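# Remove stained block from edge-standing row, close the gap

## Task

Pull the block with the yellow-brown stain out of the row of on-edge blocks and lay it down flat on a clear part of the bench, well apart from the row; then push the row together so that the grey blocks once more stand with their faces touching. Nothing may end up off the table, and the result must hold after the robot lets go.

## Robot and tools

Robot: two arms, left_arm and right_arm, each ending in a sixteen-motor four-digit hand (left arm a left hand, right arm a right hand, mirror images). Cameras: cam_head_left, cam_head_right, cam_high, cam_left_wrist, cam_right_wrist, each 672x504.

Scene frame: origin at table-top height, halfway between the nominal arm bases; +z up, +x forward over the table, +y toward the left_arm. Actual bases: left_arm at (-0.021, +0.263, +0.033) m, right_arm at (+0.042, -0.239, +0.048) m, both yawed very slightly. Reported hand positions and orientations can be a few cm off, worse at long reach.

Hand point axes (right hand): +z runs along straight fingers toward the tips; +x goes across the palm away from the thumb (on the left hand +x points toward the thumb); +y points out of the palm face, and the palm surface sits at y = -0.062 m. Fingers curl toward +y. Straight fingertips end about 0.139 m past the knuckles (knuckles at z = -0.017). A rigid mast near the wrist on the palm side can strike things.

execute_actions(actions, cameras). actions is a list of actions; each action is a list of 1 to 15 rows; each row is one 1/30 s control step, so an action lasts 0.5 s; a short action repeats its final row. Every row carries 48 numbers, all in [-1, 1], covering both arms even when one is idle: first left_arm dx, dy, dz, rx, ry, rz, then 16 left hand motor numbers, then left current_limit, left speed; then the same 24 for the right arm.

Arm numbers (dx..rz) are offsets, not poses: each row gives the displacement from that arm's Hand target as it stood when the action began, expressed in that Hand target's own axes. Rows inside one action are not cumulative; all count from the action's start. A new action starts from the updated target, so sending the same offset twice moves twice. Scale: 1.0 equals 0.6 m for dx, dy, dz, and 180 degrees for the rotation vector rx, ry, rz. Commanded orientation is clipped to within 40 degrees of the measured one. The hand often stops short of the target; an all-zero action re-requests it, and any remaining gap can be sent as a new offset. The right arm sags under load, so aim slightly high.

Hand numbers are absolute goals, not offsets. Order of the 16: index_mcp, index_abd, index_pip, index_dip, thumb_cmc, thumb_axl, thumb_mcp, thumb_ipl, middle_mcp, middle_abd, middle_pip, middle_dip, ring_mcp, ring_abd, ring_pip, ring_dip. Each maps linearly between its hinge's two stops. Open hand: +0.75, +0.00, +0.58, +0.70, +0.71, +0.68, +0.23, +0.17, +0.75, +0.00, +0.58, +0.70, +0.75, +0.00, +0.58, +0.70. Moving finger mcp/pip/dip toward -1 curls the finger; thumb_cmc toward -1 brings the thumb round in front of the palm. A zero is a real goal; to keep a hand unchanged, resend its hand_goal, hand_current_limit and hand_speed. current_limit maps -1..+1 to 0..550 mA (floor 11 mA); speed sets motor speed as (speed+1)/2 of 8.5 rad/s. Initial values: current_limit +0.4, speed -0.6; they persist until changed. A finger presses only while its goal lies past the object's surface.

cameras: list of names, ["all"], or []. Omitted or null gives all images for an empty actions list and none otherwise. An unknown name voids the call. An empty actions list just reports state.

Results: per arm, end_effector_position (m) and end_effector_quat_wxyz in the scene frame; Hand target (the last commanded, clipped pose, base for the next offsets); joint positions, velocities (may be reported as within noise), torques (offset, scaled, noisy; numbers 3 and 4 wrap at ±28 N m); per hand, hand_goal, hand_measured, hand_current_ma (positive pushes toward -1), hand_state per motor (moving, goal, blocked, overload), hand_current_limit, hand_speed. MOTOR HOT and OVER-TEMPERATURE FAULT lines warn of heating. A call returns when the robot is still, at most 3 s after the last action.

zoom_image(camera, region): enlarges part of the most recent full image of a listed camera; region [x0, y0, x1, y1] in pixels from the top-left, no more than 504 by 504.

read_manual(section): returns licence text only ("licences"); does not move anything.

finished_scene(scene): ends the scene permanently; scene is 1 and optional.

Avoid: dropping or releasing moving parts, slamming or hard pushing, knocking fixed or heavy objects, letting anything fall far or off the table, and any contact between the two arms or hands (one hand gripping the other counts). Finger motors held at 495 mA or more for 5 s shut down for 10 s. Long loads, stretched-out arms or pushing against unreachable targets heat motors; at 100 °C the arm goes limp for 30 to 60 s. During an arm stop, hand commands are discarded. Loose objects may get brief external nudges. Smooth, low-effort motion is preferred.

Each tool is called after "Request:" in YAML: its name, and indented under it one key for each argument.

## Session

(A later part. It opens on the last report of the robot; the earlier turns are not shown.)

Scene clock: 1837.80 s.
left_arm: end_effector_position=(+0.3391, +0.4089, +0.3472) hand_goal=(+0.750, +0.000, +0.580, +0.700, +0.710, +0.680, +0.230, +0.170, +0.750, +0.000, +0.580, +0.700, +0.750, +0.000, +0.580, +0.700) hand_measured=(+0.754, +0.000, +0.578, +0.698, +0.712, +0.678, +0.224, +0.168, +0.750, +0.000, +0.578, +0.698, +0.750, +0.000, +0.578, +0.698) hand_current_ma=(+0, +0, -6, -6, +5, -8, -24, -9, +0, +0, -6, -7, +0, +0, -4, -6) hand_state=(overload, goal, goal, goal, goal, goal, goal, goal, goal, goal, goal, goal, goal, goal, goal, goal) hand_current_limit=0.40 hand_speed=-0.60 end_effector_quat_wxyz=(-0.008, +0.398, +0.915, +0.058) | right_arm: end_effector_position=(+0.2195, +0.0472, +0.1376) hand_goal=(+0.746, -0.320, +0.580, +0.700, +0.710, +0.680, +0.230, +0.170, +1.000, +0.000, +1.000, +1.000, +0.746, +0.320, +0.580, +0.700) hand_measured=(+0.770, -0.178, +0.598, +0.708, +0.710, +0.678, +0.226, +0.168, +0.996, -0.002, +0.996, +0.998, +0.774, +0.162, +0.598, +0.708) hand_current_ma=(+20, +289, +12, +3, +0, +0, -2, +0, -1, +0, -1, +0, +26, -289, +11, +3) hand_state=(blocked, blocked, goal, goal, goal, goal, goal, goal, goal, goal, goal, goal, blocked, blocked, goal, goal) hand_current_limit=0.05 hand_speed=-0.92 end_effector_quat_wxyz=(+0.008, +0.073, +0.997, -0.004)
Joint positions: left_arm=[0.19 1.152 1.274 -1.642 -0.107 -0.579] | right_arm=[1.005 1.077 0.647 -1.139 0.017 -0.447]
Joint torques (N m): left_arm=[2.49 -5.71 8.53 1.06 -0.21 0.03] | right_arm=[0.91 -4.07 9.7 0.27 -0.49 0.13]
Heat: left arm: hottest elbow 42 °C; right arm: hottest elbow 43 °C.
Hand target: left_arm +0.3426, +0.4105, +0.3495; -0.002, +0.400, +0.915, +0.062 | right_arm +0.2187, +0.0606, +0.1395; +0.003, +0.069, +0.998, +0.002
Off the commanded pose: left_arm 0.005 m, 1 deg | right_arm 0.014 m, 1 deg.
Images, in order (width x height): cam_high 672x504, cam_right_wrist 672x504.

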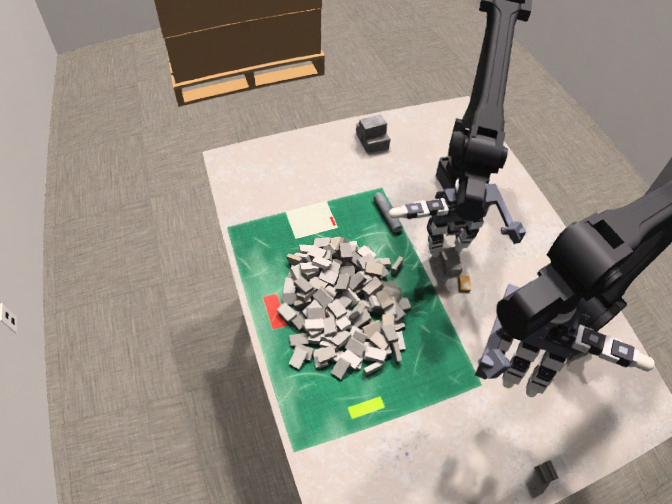

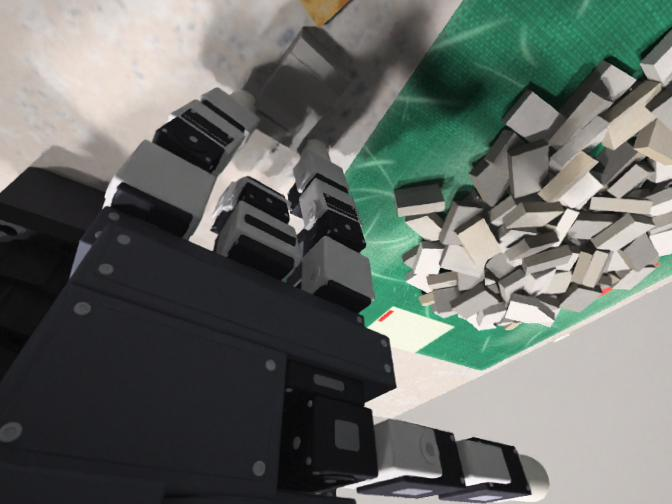

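Request:
execute_actions:
  actions:
    - [[0,0,0,0,0,0,0.75,0,0.58,0.7,0.71,0.68,0.23,0.17,0.75,0,0.58,0.7,0.75,0,0.58,0.7,0.4,-0.6,0.001,0.006,-0.002,0,0,0,0.745,-0.32,0.58,0.7,0.71,0.68,0.23,0.17,1,0,1,1,0.745,0.32,0.58,0.7,0.05,-0.92]]
  cameras: ["cam_right_wrist","cam_high"]

Request:
zoom_image:
  camera: "cam_high"
  region: [430, 235, 470, 275]

Request:
zoom_image:
  camera: "cam_right_wrist"
  region: [240, 20, 360, 150]

Scene clock: 1848.37 s.
left_arm: end_effector_position=(+0.3391, +0.4089, +0.3472) hand_goal=(+0.750, +0.000, +0.580, +0.700, +0.710, +0.680, +0.230, +0.170, +0.750, +0.000, +0.580, +0.700, +0.750, +0.000, +0.580, +0.700) hand_measured=(+0.754, +0.000, +0.578, +0.698, +0.712, +0.678, +0.224, +0.168, +0.750, +0.000, +0.578, +0.698, +0.750, +0.000, +0.578, +0.698) hand_current_ma=(+0, +0, -6, -6, +5, -8, -24, -9, +0, +0, -6, -7, +0, +0, -4, -6) hand_state=(overload, goal, goal, goal, goal, goal, goal, goal, goal, goal, goal, goal, goal, goal, goal, goal) hand_current_limit=0.40 hand_speed=-0.60 end_effector_quat_wxyz=(-0.008, +0.398, +0.915, +0.058) | right_arm: end_effector_position=(+0.2199, +0.0495, +0.1376) hand_goal=(+0.746, -0.320, +0.580, +0.700, +0.710, +0.680, +0.230, +0.170, +1.000, +0.000, +1.000, +1.000, +0.746, +0.320, +0.580, +0.700) hand_measured=(+0.774, -0.178, +0.602, +0.710, +0.710, +0.678, +0.226, +0.168, +0.996, -0.002, +0.996, +0.998, +0.780, +0.162, +0.602, +0.710) hand_current_ma=(+27, +289, +16, +4, +0, +0, -2, +0, -1, +0, -1, +0, +35, -289, +15, +5) hand_state=(blocked, blocked, blocked, goal, goal, goal, goal, goal, goal, goal, goal, goal, blocked, blocked, blocked, goal) hand_current_limit=0.05 hand_speed=-0.92 end_effector_quat_wxyz=(+0.009, +0.074, +0.997, -0.005)
Joint positions: left_arm=[0.19 1.152 1.274 -1.642 -0.107 -0.579] | right_arm=[1.011 1.085 0.652 -1.139 0.02 -0.439]
Joint torques (N m): left_arm=[2.37 -5.71 8.53 1.09 -0.21 0.03] | right_arm=[0.97 -4.31 9.92 0.16 -0.57 0.14]
Heat: left arm: hottest elbow 42 °C; right arm: hottest elbow 43 °C.
Hand target: left_arm +0.3426, +0.4105, +0.3495; -0.002, +0.400, +0.915, +0.062 | right_arm +0.2188, +0.0643, +0.1409; +0.003, +0.069, +0.998, +0.002
Off the commanded pose: left_arm 0.005 m, 1 deg | right_arm 0.015 m, 1 deg.
Images, in order (width x height): cam_high 672x504, cam_right_wrist 672x504.

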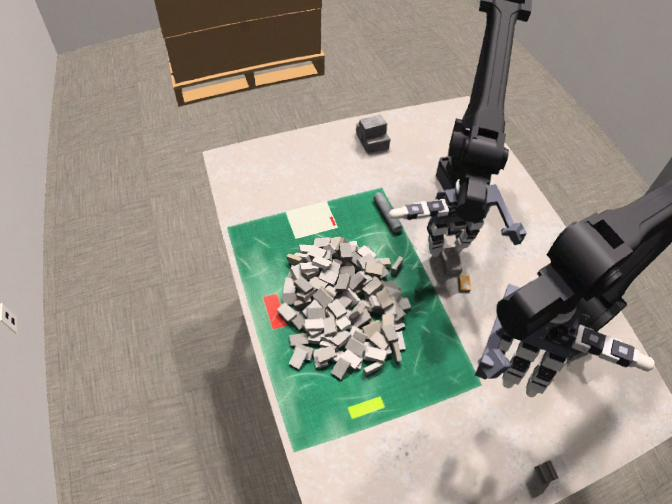

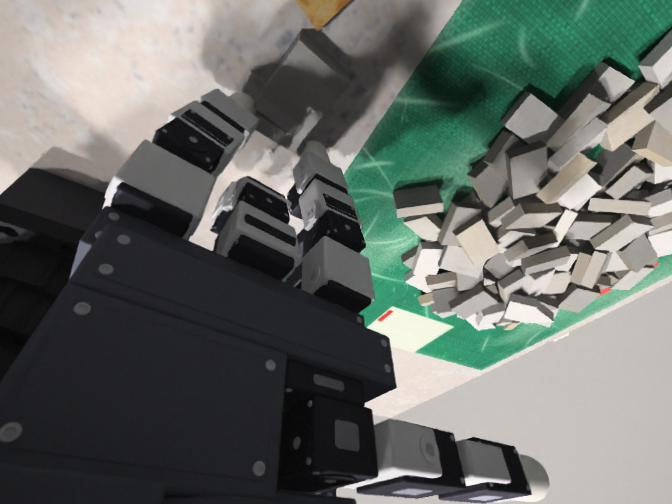

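Scaled by 12.600 from the camera's 672x504 image, which has a finer 960x720 frame.

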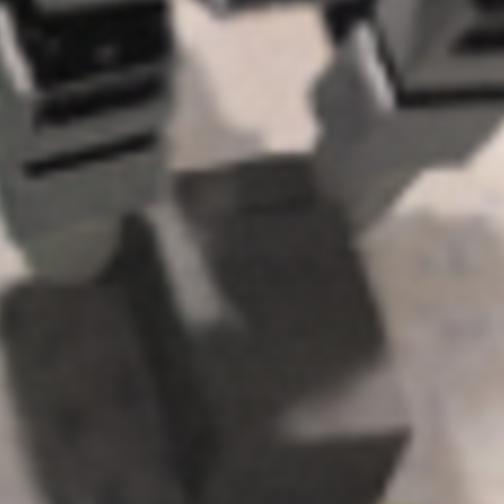

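Scaled by 3.877 from the camera's 672x504 image, which has a finer 960x720 frame.

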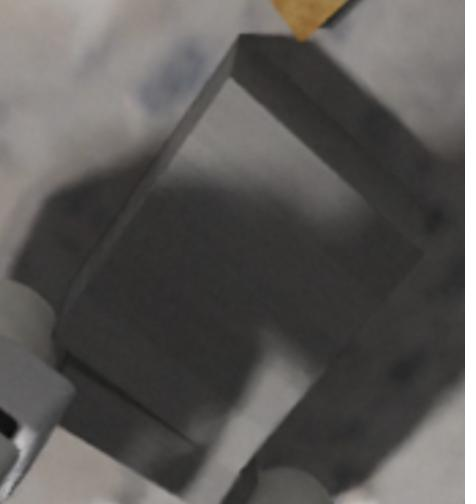

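Request:
execute_actions:
  actions:
    - [[0,0,0,0,0,0,0.75,0,0.58,0.7,0.71,0.68,0.23,0.17,0.75,0,0.58,0.7,0.75,0,0.58,0.7,0.4,-0.6,0,0,0,0,0,0,0.775,-0.19,0.6,0.71,0.71,0.68,0.23,0.17,1,0,1,1,0.78,0.18,0.6,0.71,0.05,-0.94]]
    - [[0,0,0,0,0,0,0.75,0,0.58,0.7,0.71,0.68,0.23,0.17,0.75,0,0.58,0.7,0.75,0,0.58,0.7,0.4,-0.6,0,0,0,0,0,0,0.775,-0.15,0.6,0.71,0.71,0.68,0.23,0.17,1,0,1,1,0.78,0.13,0.6,0.71,0.05,-0.94]]
    - [[0,0,0,0,0,0,0.75,0,0.58,0.7,0.71,0.68,0.23,0.17,0.75,0,0.58,0.7,0.75,0,0.58,0.7,0.4,-0.6,0,0,0,0,0,0,0.775,-0.05,0.6,0.71,0.71,0.68,0.23,0.17,1,0,1,1,0.78,0.05,0.6,0.71,0.05,-0.9]]
  cameras: ["cam_right_wrist","cam_high"]

Request:
zoom_image:
  camera: "cam_high"
  region: [430, 225, 480, 275]

Request:
zoom_image:
  camera: "cam_right_wrist"
  region: [240, 20, 360, 150]

Scene clock: 1880.60 s.
left_arm: end_effector_position=(+0.3391, +0.4089, +0.3472) hand_goal=(+0.750, +0.000, +0.580, +0.700, +0.710, +0.680, +0.230, +0.170, +0.750, +0.000, +0.580, +0.700, +0.750, +0.000, +0.580, +0.700) hand_measured=(+0.754, +0.000, +0.578, +0.698, +0.712, +0.678, +0.224, +0.168, +0.750, +0.000, +0.578, +0.698, +0.750, +0.000, +0.578, +0.698) hand_current_ma=(+0, +0, -6, -6, +5, -8, -24, -9, +0, +0, -6, -7, +0, +0, -4, -6) hand_state=(overload, goal, goal, goal, goal, goal, goal, goal, goal, goal, goal, goal, goal, goal, goal, goal) hand_current_limit=0.40 hand_speed=-0.60 end_effector_quat_wxyz=(-0.008, +0.398, +0.915, +0.058) | right_arm: end_effector_position=(+0.2148, +0.0527, +0.1349) hand_goal=(+0.776, -0.050, +0.600, +0.710, +0.710, +0.680, +0.230, +0.170, +1.000, +0.000, +1.000, +1.000, +0.780, +0.050, +0.600, +0.710) hand_measured=(+0.776, -0.052, +0.602, +0.712, +0.710, +0.678, +0.226, +0.168, +0.996, -0.002, +0.996, +0.998, +0.780, +0.054, +0.602, +0.714) hand_current_ma=(+0, +0, +0, +0, +0, +0, -2, +0, -1, +0, -1, +0, +0, +1, +0, +1) hand_state=(goal, goal, goal, goal, goal, goal, goal, goal, goal, goal, goal, goal, goal, goal, goal, goal) hand_current_limit=0.05 hand_speed=-0.90 end_effector_quat_wxyz=(+0.000, +0.069, +0.998, -0.006)
Joint positions: left_arm=[0.19 1.152 1.274 -1.642 -0.107 -0.579] | right_arm=[1.022 1.095 0.653 -1.139 0.006 -0.438]
Joint torques (N m): left_arm=[2.43 -5.66 8.51 1.11 -0.21 0.04] | right_arm=[0.26 -5.42 9.8 0.13 -0.09 0.11]
Heat: left arm: hottest elbow 42 °C; right arm: hottest elbow 44 °C.
Hand target: left_arm +0.3426, +0.4105, +0.3495; -0.002, +0.400, +0.915, +0.062 | right_arm +0.2187, +0.0643, +0.1409; +0.003, +0.069, +0.998, +0.003
Off the commanded pose: left_arm 0.005 m, 1 deg | right_arm 0.014 m, 1 deg.
Images, in order (width x height): cam_high 672x504, cam_right_wrist 672x504.

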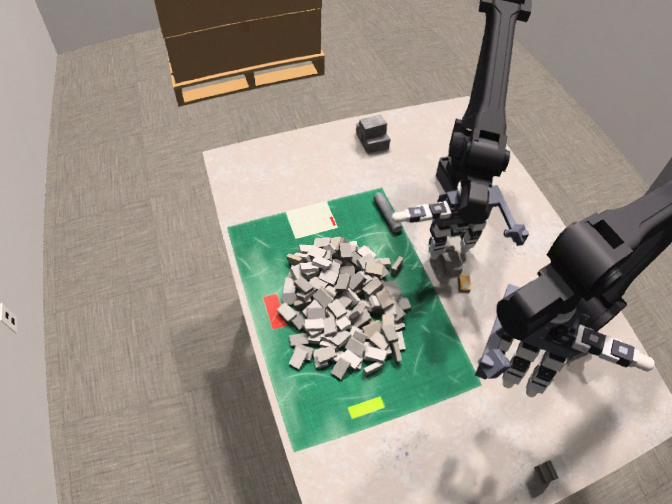

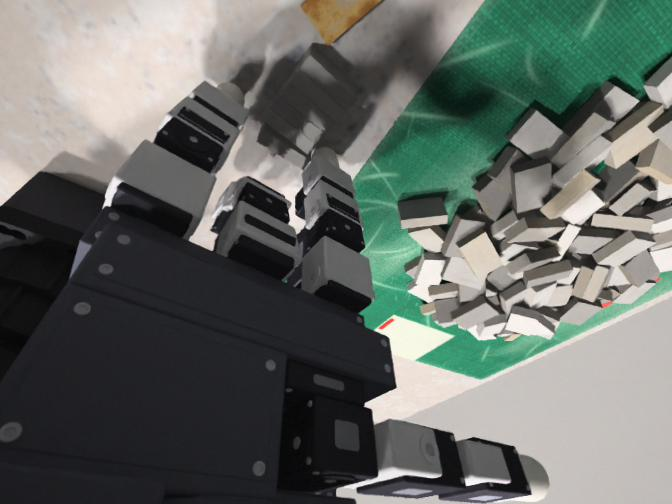

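Scaled by 10.080 from the camera's 672x504 image, which has a finer 960x720 frame.

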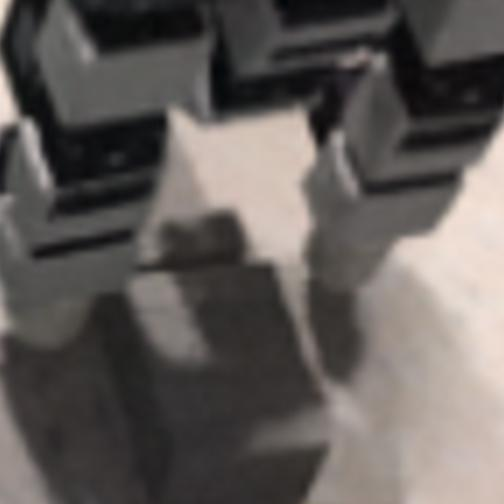

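Scaled by 3.877 from the camera's 672x504 image, which has a finer 960x720 frame.

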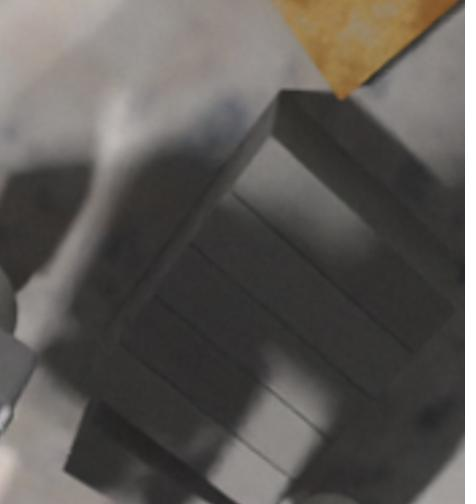

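Request:
execute_actions:
  actions:
    - [[0,0,0,0,0,0,0.75,0,0.58,0.7,0.71,0.68,0.23,0.17,0.75,0,0.58,0.7,0.75,0,0.58,0.7,0.4,-0.6,0,-0.01,-0.03,0,0,0,0.75,0,0.58,0.7,0.71,0.68,0.23,0.17,1,0,1,1,0.75,0,0.58,0.7,0.05,-0.9]]
    - [[0,0,0,0,0,0,0.75,0,0.58,0.7,0.71,0.68,0.23,0.17,0.75,0,0.58,0.7,0.75,0,0.58,0.7,0.4,-0.6,0,-0.01,-0.04,0,0,0,0.75,0,0.58,0.7,0.71,0.68,0.23,0.17,1,0,1,1,0.75,0,0.58,0.7,0.05,-0.9]]
    - [[0,0,0,0,0,0,0.75,0,0.58,0.7,0.71,0.68,0.23,0.17,0.75,0,0.58,0.7,0.75,0,0.58,0.7,0.4,-0.6,0.01,-0.04,-0.04,0,0,0,0.75,0,0.58,0.7,0.71,0.68,0.23,0.17,1,0,1,1,0.75,0,0.58,0.7,0.05,-0.9]]
  cameras: ["cam_right_wrist","cam_high","cam_head_left"]

Request:
zoom_image:
  camera: "cam_high"
  region: [430, 225, 480, 300]

Request:
zoom_image:
  camera: "cam_right_wrist"
  region: [220, 0, 400, 150]

Scene clock: 1905.50 s.
left_arm: end_effector_position=(+0.3391, +0.4089, +0.3472) hand_goal=(+0.750, +0.000, +0.580, +0.700, +0.710, +0.680, +0.230, +0.170, +0.750, +0.000, +0.580, +0.700, +0.750, +0.000, +0.580, +0.700) hand_measured=(+0.754, +0.000, +0.578, +0.698, +0.712, +0.678, +0.224, +0.168, +0.750, +0.000, +0.578, +0.698, +0.750, +0.000, +0.578, +0.698) hand_current_ma=(+0, +0, -6, -6, +5, -8, -24, -9, +0, +0, -6, -7, +0, +0, -4, -6) hand_state=(overload, goal, goal, goal, goal, goal, goal, goal, goal, goal, goal, goal, goal, goal, goal, goal) hand_current_limit=0.40 hand_speed=-0.60 end_effector_quat_wxyz=(-0.008, +0.398, +0.915, +0.058) | right_arm: end_effector_position=(+0.2010, +0.0219, +0.1929) hand_goal=(+0.750, +0.000, +0.580, +0.700, +0.710, +0.680, +0.230, +0.170, +1.000, +0.000, +1.000, +1.000, +0.750, +0.000, +0.580, +0.700) hand_measured=(+0.748, +0.000, +0.582, +0.702, +0.710, +0.678, +0.226, +0.168, +0.994, -0.002, +0.996, +0.998, +0.748, +0.004, +0.582, +0.704) hand_current_ma=(+0, +0, +0, +0, +0, +0, -2, +0, -2, +0, -1, +0, +0, +0, +0, +1) hand_state=(goal, goal, goal, goal, goal, goal, goal, goal, goal, goal, goal, goal, goal, goal, goal, goal) hand_current_limit=0.05 hand_speed=-0.90 end_effector_quat_wxyz=(+0.000, +0.071, +0.997, -0.005)
Joint positions: left_arm=[0.19 1.152 1.274 -1.642 -0.107 -0.579] | right_arm=[0.998 0.923 0.71 -1.367 0.004 -0.459]
Joint torques (N m): left_arm=[2.49 -5.66 8.53 1.11 -0.21 0.03] | right_arm=[-1.08 -4.07 11.55 -0.58 -0.04 -0.1]
Heat: left arm: hottest elbow 42 °C; right arm: hottest elbow 45 °C.
Hand target: left_arm +0.3426, +0.4105, +0.3495; -0.002, +0.400, +0.915, +0.062 | right_arm +0.2073, +0.0290, +0.2065; +0.003, +0.069, +0.998, +0.002
Off the commanded pose: left_arm 0.005 m, 1 deg | right_arm 0.017 m, 1 deg.
Images, in order (width x height): cam_head_left 672x504, cam_high 672x504, cam_right_wrist 672x504.

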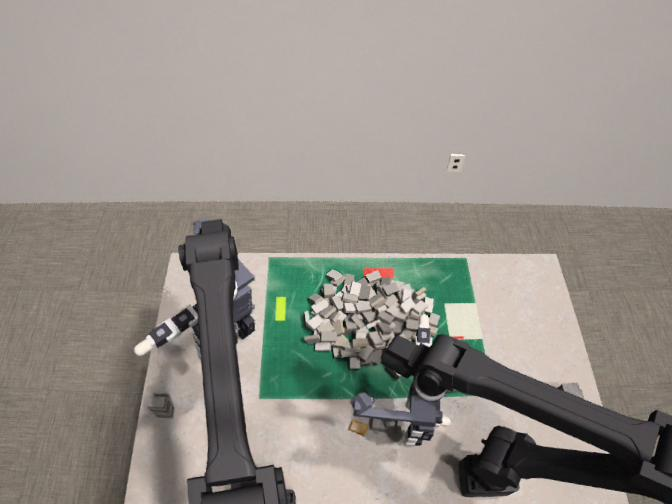

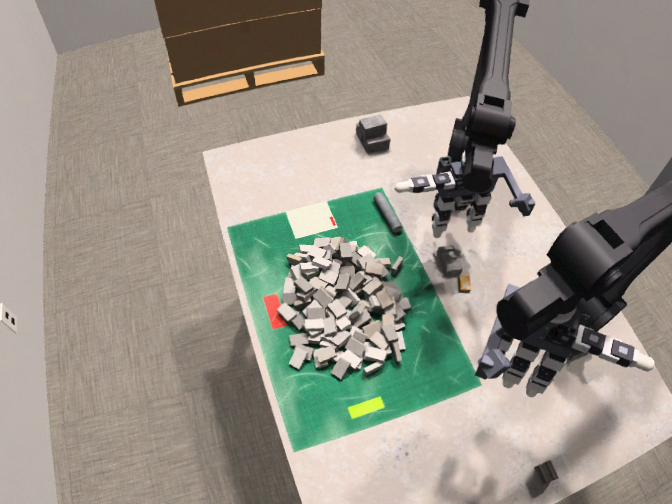

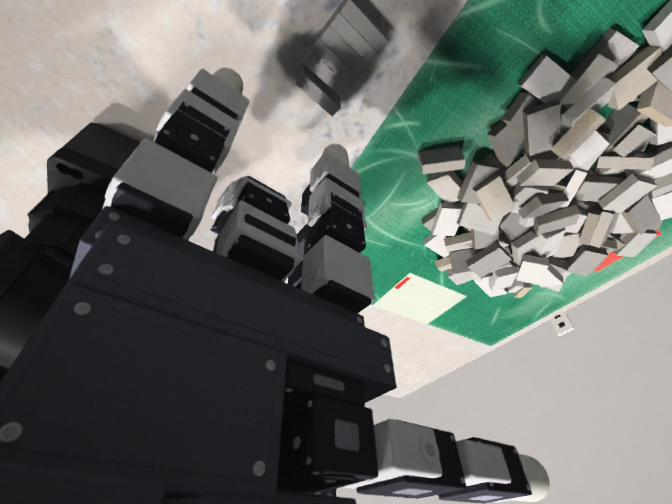

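Scaled by 6.720 from the camera's 672x504 image, which has a finer 960x720 frame.

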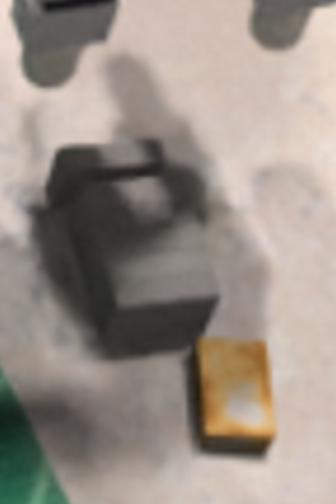

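Scaled by 2.800 from the camera's 672x504 image, which has a finer 960x720 frame.

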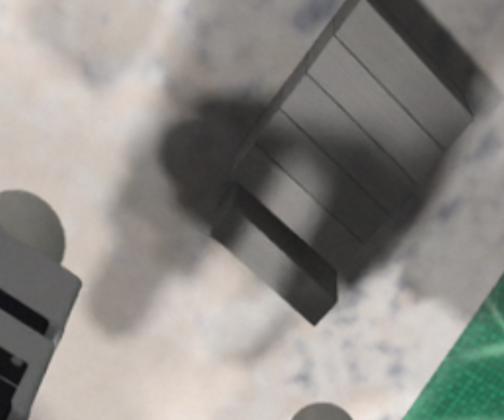

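Request:
zoom_image:
  camera: "cam_right_wrist"
  region: [285, 40, 365, 125]

Request:
zoom_image:
  camera: "cam_high"
  region: [434, 240, 466, 282]

Scaled by 5.929 from the camera's 672x504 image, which has a finer 960x720 frame.

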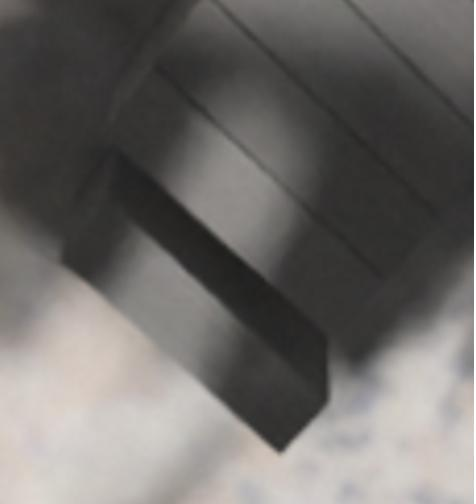

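Scaled by 12.000 from the camera's 672x504 image, which has a finer 960x720 frame.

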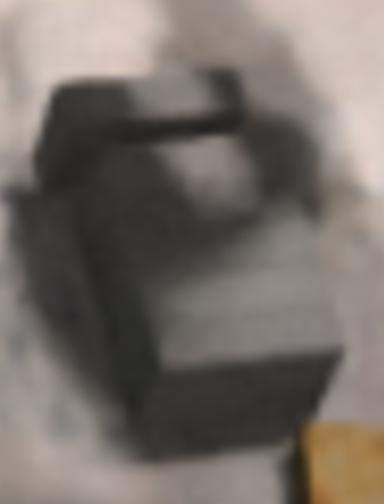

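Request:
execute_actions:
  actions:
    - [[0,0,0,0,0,0,0.75,0,0.58,0.7,0.71,0.68,0.23,0.17,0.75,0,0.58,0.7,0.75,0,0.58,0.7,0.4,-0.6,-0.0109,0.006,0.0346,0,0,0,0.75,0,0.58,0.7,0.71,0.68,0.23,0.17,1,0,1,1,0.75,0,0.58,0.7,0.05,-0.9]]
    - [[0,0,0,0,0,0,0.75,0,0.58,0.7,0.71,0.68,0.23,0.17,0.75,0,0.58,0.7,0.75,0,0.58,0.7,0.4,-0.6,-0.0109,0.006,0.0346,0,0,0,0.75,0,0.58,0.7,0.71,0.68,0.23,0.17,1,0,1,1,0.75,0,0.58,0.7,0.05,-0.9]]
  cameras: ["cam_right_wrist","cam_high"]

Request:
zoom_image:
  camera: "cam_high"
  region: [420, 215, 480, 275]

Request:
zoom_image:
  camera: "cam_right_wrist"
  region: [220, 20, 380, 160]

Scene clock: 1973.27 s.
left_arm: end_effector_position=(+0.3391, +0.4089, +0.3472) hand_goal=(+0.750, +0.000, +0.580, +0.700, +0.710, +0.680, +0.230, +0.170, +0.750, +0.000, +0.580, +0.700, +0.750, +0.000, +0.580, +0.700) hand_measured=(+0.754, +0.000, +0.578, +0.698, +0.712, +0.678, +0.224, +0.168, +0.750, +0.000, +0.578, +0.698, +0.750, +0.000, +0.578, +0.698) hand_current_ma=(+0, +0, -6, -6, +5, -8, -24, -9, +0, +0, -6, -7, +0, +0, -4, -6) hand_state=(overload, goal, goal, goal, goal, goal, goal, goal, goal, goal, goal, goal, goal, goal, goal, goal) hand_current_limit=0.40 hand_speed=-0.60 end_effector_quat_wxyz=(-0.008, +0.398, +0.915, +0.058) | right_arm: end_effector_position=(+0.2189, +0.0336, +0.1674) hand_goal=(+0.750, +0.000, +0.580, +0.700, +0.710, +0.680, +0.230, +0.170, +1.000, +0.000, +1.000, +1.000, +0.750, +0.000, +0.580, +0.700) hand_measured=(+0.750, +0.000, +0.582, +0.702, +0.710, +0.678, +0.226, +0.168, +0.996, -0.002, +0.996, +0.998, +0.750, +0.002, +0.582, +0.704) hand_current_ma=(+0, +0, +0, +0, +0, +0, -2, +0, -1, +0, -1, +0, +0, +0, +0, +1) hand_state=(goal, goal, goal, goal, goal, goal, goal, goal, goal, goal, goal, goal, goal, goal, goal, goal) hand_current_limit=0.05 hand_speed=-0.90 end_effector_quat_wxyz=(+0.003, +0.070, +0.998, +0.001)
Joint positions: left_arm=[0.19 1.152 1.274 -1.642 -0.107 -0.579] | right_arm=[0.963 1.001 0.682 -1.247 0.003 -0.495]
Joint torques (N m): left_arm=[2.37 -5.66 8.55 1.1 -0.21 0.04] | right_arm=[-1.2 -5.19 8.2 0.29 -0.01 -0.11]
Heat: left arm: hottest elbow 42 °C; right arm: hottest elbow 49 °C.
Hand target: left_arm +0.3426, +0.4105, +0.3495; -0.002, +0.400, +0.915, +0.062 | right_arm +0.2216, +0.0346, +0.1652; +0.003, +0.069, +0.998, +0.002
Off the commanded pose: left_arm 0.005 m, 1 deg | right_arm 0.004 m, 0 deg.
Images, in order (width x height): cam_high 672x504, cam_right_wrist 672x504.

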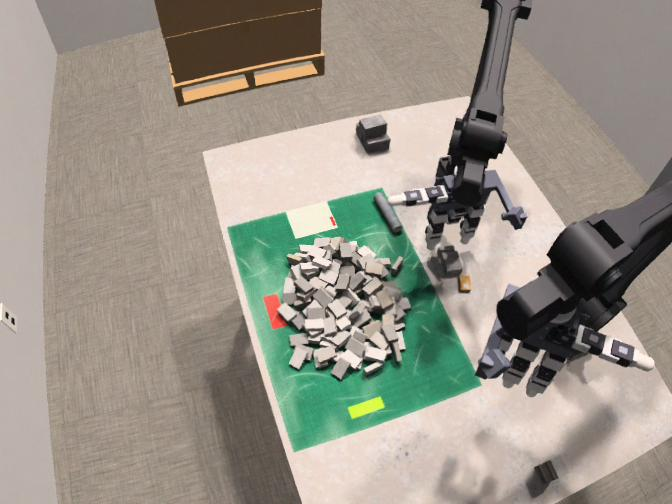

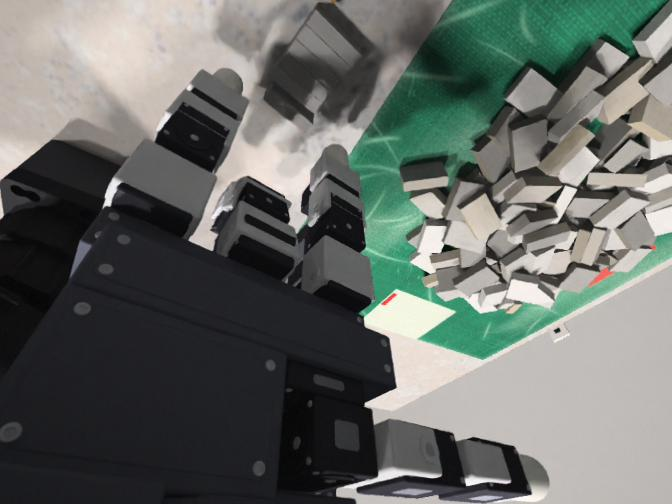

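Scaled by 8.400 from the camera's 672x504 image, which has a finer 960x720 frame.

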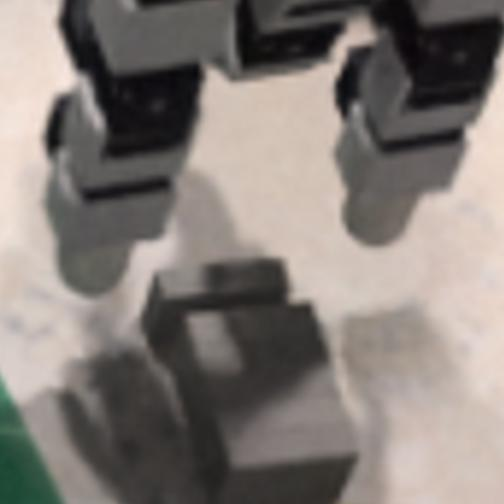

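Scaled by 3.150 from the camera's 672x504 image, which has a finer 960x720 frame.

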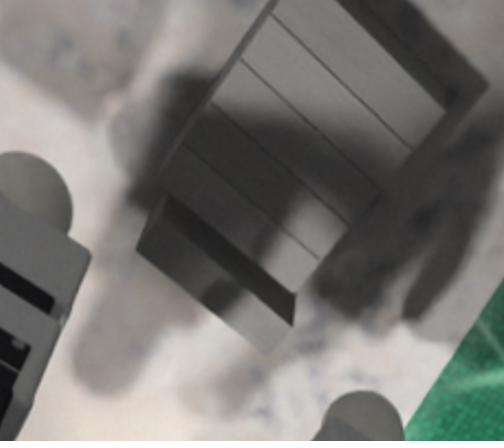

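Request:
execute_actions:
  actions:
    - [[0,0,0,0,0,0,0.75,0,0.58,0.7,0.71,0.68,0.23,0.17,0.75,0,0.58,0.7,0.75,0,0.58,0.7,0.4,-0.6,0,-0.002,0.025,0,0,0,0.75,-0.03,0.58,0.7,0.71,0.68,0.23,0.17,1,0,1,1,0.75,0.03,0.58,0.7,0.05,-0.9]]
    - [[0,0,0,0,0,0,0.75,0,0.58,0.7,0.71,0.68,0.23,0.17,0.75,0,0.58,0.7,0.75,0,0.58,0.7,0.4,-0.6,0,-0.0015,0.025,0,0,0,0.75,-0.06,0.58,0.7,0.71,0.68,0.23,0.17,1,0,1,1,0.75,0.06,0.58,0.7,0.05,-0.9]]
  cameras: ["cam_right_wrist","cam_high"]

Request:
zoom_image:
  camera: "cam_high"
  region: [420, 215, 480, 275]

Request:
zoom_image:
  camera: "cam_right_wrist"
  region: [220, 20, 380, 160]

Scene clock: 1994.83 s.
left_arm: end_effector_position=(+0.3391, +0.4089, +0.3472) hand_goal=(+0.750, +0.000, +0.580, +0.700, +0.710, +0.680, +0.230, +0.170, +0.750, +0.000, +0.580, +0.700, +0.750, +0.000, +0.580, +0.700) hand_measured=(+0.754, +0.000, +0.578, +0.698, +0.712, +0.678, +0.224, +0.168, +0.750, +0.000, +0.578, +0.698, +0.750, +0.000, +0.578, +0.698) hand_current_ma=(+0, +0, -6, -6, +5, -8, -24, -9, +0, +0, -6, -7, +0, +0, -4, -6) hand_state=(overload, goal, goal, goal, goal, goal, goal, goal, goal, goal, goal, goal, goal, goal, goal, goal) hand_current_limit=0.40 hand_speed=-0.60 end_effector_quat_wxyz=(-0.008, +0.398, +0.915, +0.058) | right_arm: end_effector_position=(+0.2185, +0.0322, +0.1382) hand_goal=(+0.750, -0.060, +0.580, +0.700, +0.710, +0.680, +0.230, +0.170, +1.000, +0.000, +1.000, +1.000, +0.750, +0.060, +0.580, +0.700) hand_measured=(+0.750, -0.056, +0.582, +0.702, +0.710, +0.678, +0.226, +0.168, +0.996, -0.002, +0.996, +0.998, +0.750, +0.056, +0.582, +0.704) hand_current_ma=(+0, +1, +0, +0, +0, +0, -2, +0, -1, +0, -1, +0, +0, -1, +0, +1) hand_state=(goal, goal, goal, goal, goal, goal, goal, goal, goal, goal, goal, goal, goal, goal, goal, goal) hand_current_limit=0.05 hand_speed=-0.90 end_effector_quat_wxyz=(+0.003, +0.069, +0.998, +0.002)
Joint positions: left_arm=[0.19 1.152 1.274 -1.642 -0.107 -0.579] | right_arm=[0.96 1.031 0.618 -1.15 0.003 -0.5]
Joint torques (N m): left_arm=[2.37 -5.54 8.54 1.11 -0.21 0.03] | right_arm=[-1.14 -4.95 7.88 0.35 -0.01 -0.1]
Heat: left arm: hottest elbow 42 °C; right arm: hottest elbow 47 °C.
Hand target: left_arm +0.3426, +0.4105, +0.3495; -0.002, +0.400, +0.915, +0.062 | right_arm +0.2214, +0.0326, +0.1351; +0.003, +0.069, +0.998, +0.002
Off the commanded pose: left_arm 0.005 m, 1 deg | right_arm 0.004 m, 0 deg.
Images, in order (width x height): cam_high 672x504, cam_right_wrist 672x504.

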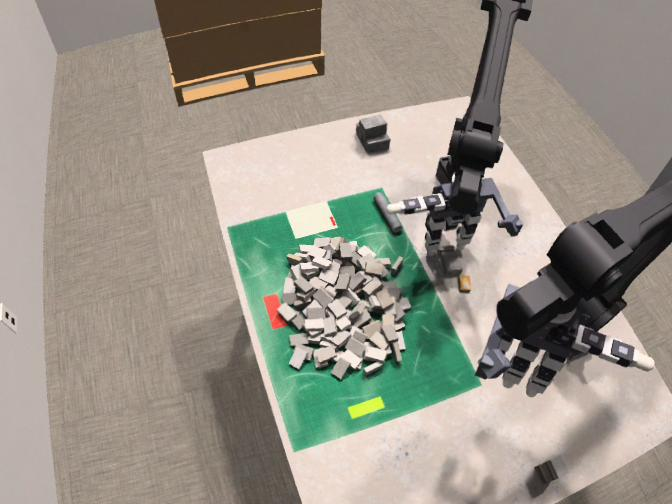

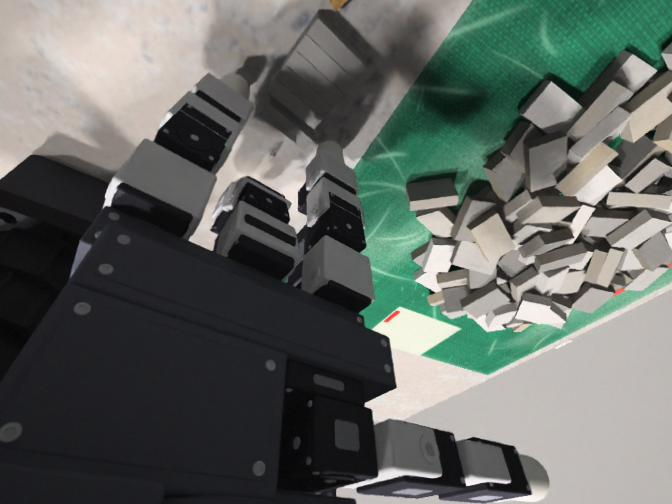

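Scaled by 8.400 from the camera's 672x504 image, which has a finer 960x720 frame.

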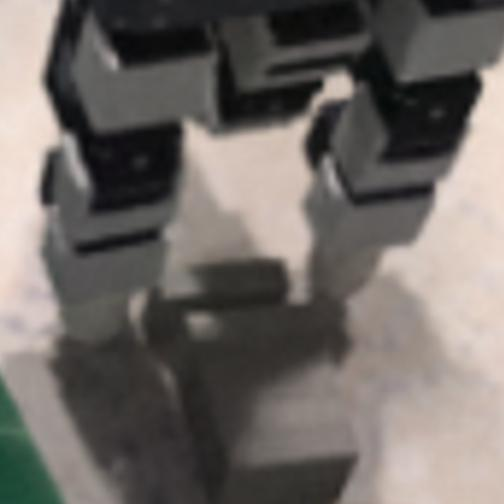

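Scaled by 3.150 from the camera's 672x504 image, which has a finer 960x720 frame.

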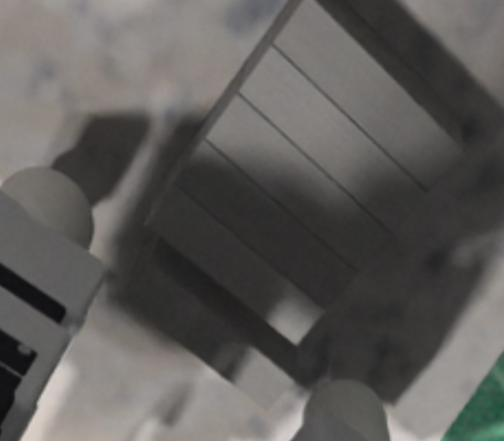

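Request:
execute_actions:
  actions:
    - [[0,0,0,0,0,0,0.75,0,0.58,0.7,0.71,0.68,0.23,0.17,0.75,0,0.58,0.7,0.75,0,0.58,0.7,0.4,-0.6,0,0,0,0,0,0,0.75,-0.13,0.58,0.7,0.71,0.68,0.23,0.17,1,0,1,1,0.75,0.13,0.58,0.7,0,-0.88]]
    - [[0,0,0,0,0,0,0.75,0,0.58,0.7,0.71,0.68,0.23,0.17,0.75,0,0.58,0.7,0.75,0,0.58,0.7,0.4,-0.6,0,0,0,0,0,0,0.75,-0.18,0.58,0.7,0.71,0.68,0.23,0.17,1,0,1,1,0.75,0.18,0.58,0.7,-0.2,-0.92]]
    - [[0,0,0,0,0,0,0.75,0,0.58,0.7,0.71,0.68,0.23,0.17,0.75,0,0.58,0.7,0.75,0,0.58,0.7,0.4,-0.6,0,0,0,0,0,0,0.75,-0.24,0.58,0.7,0.71,0.68,0.23,0.17,1,0,1,1,0.75,0.24,0.58,0.7,-0.2,-0.92]]
  cameras: ["cam_right_wrist","cam_high"]

Request:
zoom_image:
  camera: "cam_high"
  region: [420, 215, 480, 275]

Request:
zoom_image:
  camera: "cam_right_wrist"
  region: [220, 20, 380, 160]

Scene clock: 2020.33 s.
left_arm: end_effector_position=(+0.3391, +0.4089, +0.3472) hand_goal=(+0.750, +0.000, +0.580, +0.700, +0.710, +0.680, +0.230, +0.170, +0.750, +0.000, +0.580, +0.700, +0.750, +0.000, +0.580, +0.700) hand_measured=(+0.754, +0.000, +0.578, +0.698, +0.712, +0.678, +0.224, +0.168, +0.750, +0.000, +0.578, +0.698, +0.750, +0.000, +0.578, +0.698) hand_current_ma=(+0, +0, -6, -6, +5, -8, -24, -9, +0, +0, -6, -7, +0, +0, -4, -6) hand_state=(overload, goal, goal, goal, goal, goal, goal, goal, goal, goal, goal, goal, goal, goal, goal, goal) hand_current_limit=0.40 hand_speed=-0.60 end_effector_quat_wxyz=(-0.008, +0.398, +0.915, +0.058) | right_arm: end_effector_position=(+0.2186, +0.0323, +0.1383) hand_goal=(+0.750, -0.240, +0.580, +0.700, +0.710, +0.680, +0.230, +0.170, +1.000, +0.000, +1.000, +1.000, +0.750, +0.240, +0.580, +0.700) hand_measured=(+0.750, -0.166, +0.582, +0.702, +0.710, +0.678, +0.226, +0.168, +0.996, -0.002, +0.996, +0.998, +0.750, +0.162, +0.582, +0.702) hand_current_ma=(+0, +99, +0, +0, +0, +0, -2, +0, -1, +0, -1, +0, +0, -108, +0, +1) hand_state=(goal, blocked, goal, goal, goal, goal, goal, goal, goal, goal, goal, goal, goal, blocked, goal, goal) hand_current_limit=-0.20 hand_speed=-0.92 end_effector_quat_wxyz=(+0.003, +0.069, +0.998, +0.002)
Joint positions: left_arm=[0.19 1.152 1.274 -1.642 -0.107 -0.579] | right_arm=[0.96 1.031 0.618 -1.149 0.003 -0.5]
Joint torques (N m): left_arm=[2.43 -5.6 8.53 1.09 -0.2 0.03] | right_arm=[-1.14 -4.78 7.91 0.34 -0.01 -0.11]
Heat: left arm: hottest elbow 42 °C; right arm: hottest elbow 44 °C.
Hand target: left_arm +0.3426, +0.4105, +0.3495; -0.002, +0.400, +0.915, +0.062 | right_arm +0.2214, +0.0327, +0.1351; +0.003, +0.069, +0.998, +0.002
Off the commanded pose: left_arm 0.005 m, 1 deg | right_arm 0.004 m, 0 deg.
Images, in order (width x height): cam_high 672x504, cam_right_wrist 672x504.

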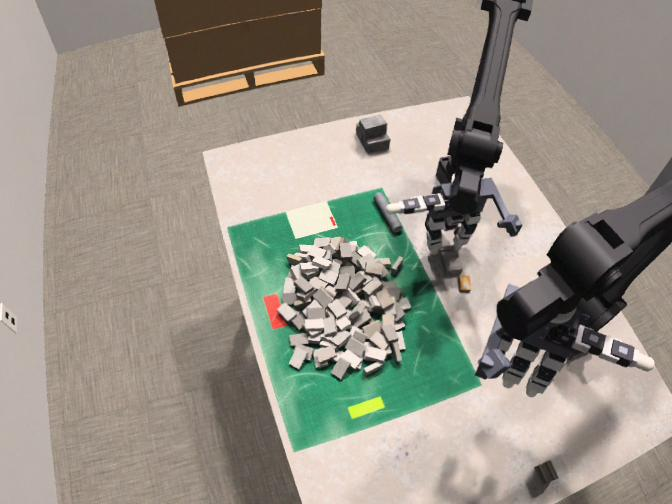

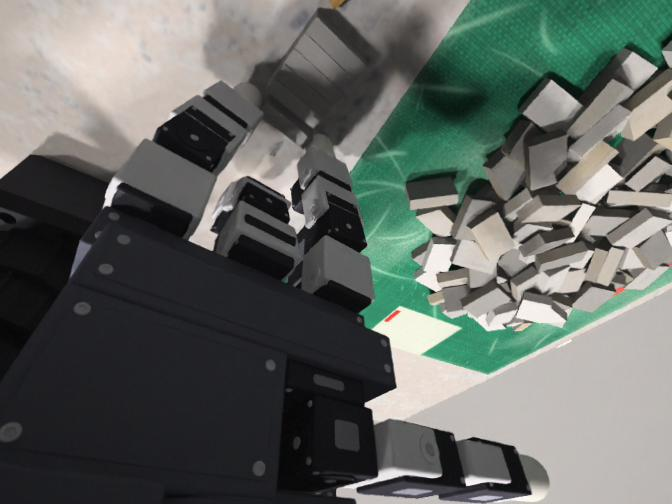

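Scaled by 8.400 from the camera's 672x504 image, which has a finer 960x720 frame.

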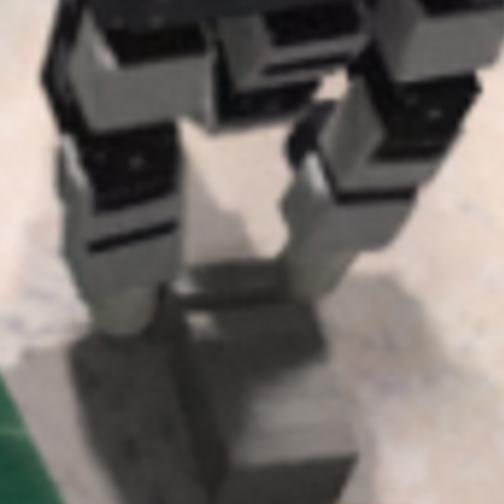

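Scaled by 3.150 from the camera's 672x504 image, which has a finer 960x720 frame.

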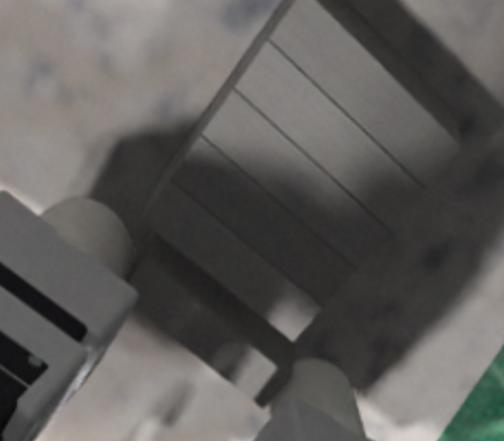

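Request:
execute_actions:
  actions:
    - [[0,0,0,0,0,0,0.75,0,0.58,0.7,0.71,0.68,0.23,0.17,0.75,0,0.58,0.7,0.75,0,0.58,0.7,0.4,-0.6,0.011,0.008,-0.002,0,0,0,0.75,-0.28,0.58,0.7,0.71,0.68,0.23,0.17,1,0,1,1,0.75,0.28,0.58,0.7,-0.1,-0.92]]

Scene clock: 2029.50 s.
left_arm: end_effector_position=(+0.3391, +0.4089, +0.3472) hand_goal=(+0.750, +0.000, +0.580, +0.700, +0.710, +0.680, +0.230, +0.170, +0.750, +0.000, +0.580, +0.700, +0.750, +0.000, +0.580, +0.700) hand_measured=(+0.754, +0.000, +0.578, +0.698, +0.712, +0.678, +0.224, +0.168, +0.750, +0.000, +0.578, +0.698, +0.750, +0.000, +0.578, +0.698) hand_current_ma=(+0, +0, -6, -6, +5, -8, -24, -9, +0, +0, -6, -7, +0, +0, -4, -6) hand_state=(overload, goal, goal, goal, goal, goal, goal, goal, goal, goal, goal, goal, goal, goal, goal, goal) hand_current_limit=0.40 hand_speed=-0.60 end_effector_quat_wxyz=(-0.008, +0.398, +0.915, +0.058) | right_arm: end_effector_position=(+0.2158, +0.0344, +0.1383) hand_goal=(+0.750, -0.280, +0.580, +0.700, +0.710, +0.680, +0.230, +0.170, +1.000, +0.000, +1.000, +1.000, +0.750, +0.280, +0.580, +0.700) hand_measured=(+0.750, -0.168, +0.582, +0.702, +0.710, +0.678, +0.226, +0.168, +0.996, -0.002, +0.996, +0.998, +0.750, +0.164, +0.582, +0.702) hand_current_ma=(+0, +198, +0, +0, +0, +0, -2, +0, -1, +0, -1, +0, +0, -210, +0, +1) hand_state=(goal, blocked, goal, goal, goal, goal, goal, goal, goal, goal, goal, goal, goal, blocked, goal, goal) hand_current_limit=-0.10 hand_speed=-0.92 end_effector_quat_wxyz=(+0.004, +0.069, +0.998, +0.002)
Joint positions: left_arm=[0.19 1.152 1.274 -1.642 -0.107 -0.579] | right_arm=[0.975 1.031 0.618 -1.149 0.004 -0.486]
Joint torques (N m): left_arm=[2.49 -5.66 8.51 1.07 -0.2 0.03] | right_arm=[0.32 -4.66 8.31 0.23 -0.02 0.13]
Heat: left arm: hottest elbow 42 °C; right arm: hottest elbow 44 °C.
Hand target: left_arm +0.3426, +0.4105, +0.3495; -0.002, +0.400, +0.915, +0.062 | right_arm +0.2156, +0.0383, +0.1363; +0.003, +0.069, +0.998, +0.002
Off the commanded pose: left_arm 0.005 m, 1 deg | right_arm 0.004 m, 0 deg.

Request:
execute_actions:
  actions:
    - [[0,0,0,0,0,0,0.75,0,0.58,0.7,0.71,0.68,0.23,0.17,0.75,0,0.58,0.7,0.75,0,0.58,0.7,0.4,-0.6,0.003,0.008,-0.002,0,0,0,0.75,-0.28,0.58,0.7,0.71,0.68,0.23,0.17,1,0,1,1,0.75,0.28,0.58,0.7,-0.1,-0.92]]
  cameras: ["cam_right_wrist","cam_high"]

Request:
zoom_image:
  camera: "cam_high"
  region: [420, 215, 480, 275]

Request:
zoom_image:
  camera: "cam_right_wrist"
  region: [220, 20, 380, 160]

Scene clock: 2037.67 s.
left_arm: end_effector_position=(+0.3391, +0.4089, +0.3472) hand_goal=(+0.750, +0.000, +0.580, +0.700, +0.710, +0.680, +0.230, +0.170, +0.750, +0.000, +0.580, +0.700, +0.750, +0.000, +0.580, +0.700) hand_measured=(+0.754, +0.000, +0.578, +0.698, +0.712, +0.678, +0.224, +0.168, +0.750, +0.000, +0.578, +0.698, +0.750, +0.000, +0.578, +0.698) hand_current_ma=(+0, +0, -6, -6, +5, -8, -24, -9, +0, +0, -6, -7, +0, +0, -4, -6) hand_state=(overload, goal, goal, goal, goal, goal, goal, goal, goal, goal, goal, goal, goal, goal, goal, goal) hand_current_limit=0.40 hand_speed=-0.60 end_effector_quat_wxyz=(-0.008, +0.398, +0.915, +0.058) | right_arm: end_effector_position=(+0.2148, +0.0351, +0.1371) hand_goal=(+0.750, -0.280, +0.580, +0.700, +0.710, +0.680, +0.230, +0.170, +1.000, +0.000, +1.000, +1.000, +0.750, +0.280, +0.580, +0.700) hand_measured=(+0.750, -0.168, +0.582, +0.702, +0.710, +0.678, +0.226, +0.168, +0.996, -0.002, +0.996, +0.998, +0.754, +0.168, +0.582, +0.702) hand_current_ma=(+0, +198, +0, +0, +0, +0, -2, +0, -1, +0, -1, +0, +1, -199, +0, +1) hand_state=(goal, blocked, goal, goal, goal, goal, goal, goal, goal, goal, goal, goal, goal, blocked, goal, goal) hand_current_limit=-0.10 hand_speed=-0.92 end_effector_quat_wxyz=(+0.005, +0.072, +0.997, -0.001)
Joint positions: left_arm=[0.19 1.152 1.274 -1.642 -0.107 -0.579] | right_arm=[0.986 1.035 0.618 -1.149 0.01 -0.47]
Joint torques (N m): left_arm=[2.32 -5.71 8.54 1.13 -0.2 0.03] | right_arm=[0.5 -4.13 8.98 0.2 -0.22 0.11]
Heat: left arm: hottest elbow 42 °C; right arm: hottest elbow 43 °C.
Hand target: left_arm +0.3426, +0.4105, +0.3495; -0.002, +0.400, +0.915, +0.062 | right_arm +0.2144, +0.0433, +0.1375; +0.003, +0.069, +0.998, +0.002
Off the commanded pose: left_arm 0.005 m, 1 deg | right_arm 0.008 m, 1 deg.
Images, in order (width x height): cam_high 672x504, cam_right_wrist 672x504.

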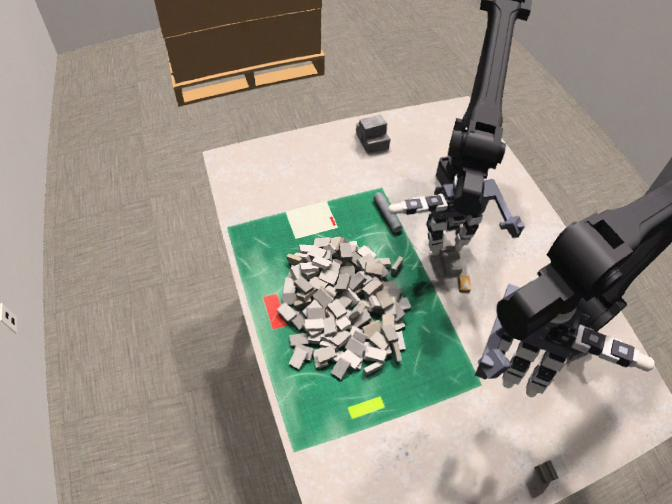

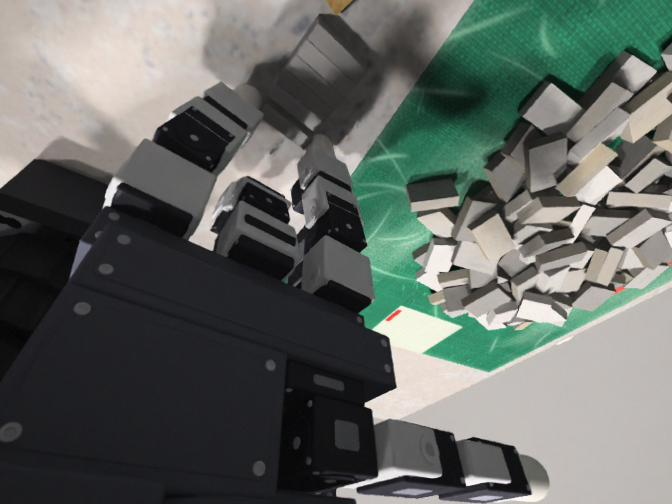

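Scaled by 8.400 from the camera's 672x504 image, which has a finer 960x720 frame.

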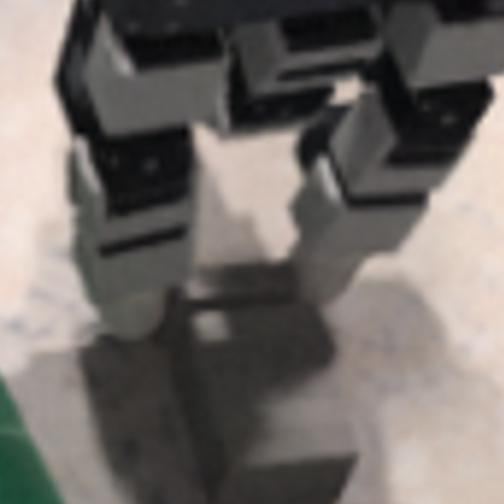

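Scaled by 3.150 from the camera's 672x504 image, which has a finer 960x720 frame.

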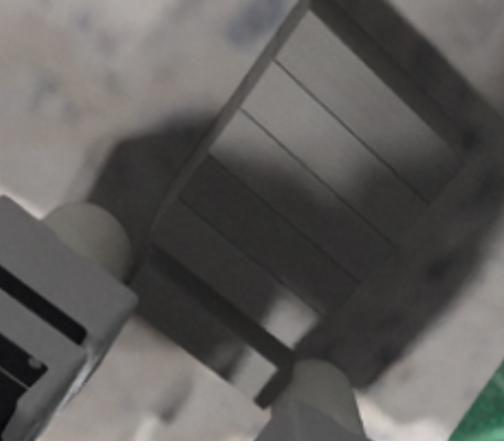

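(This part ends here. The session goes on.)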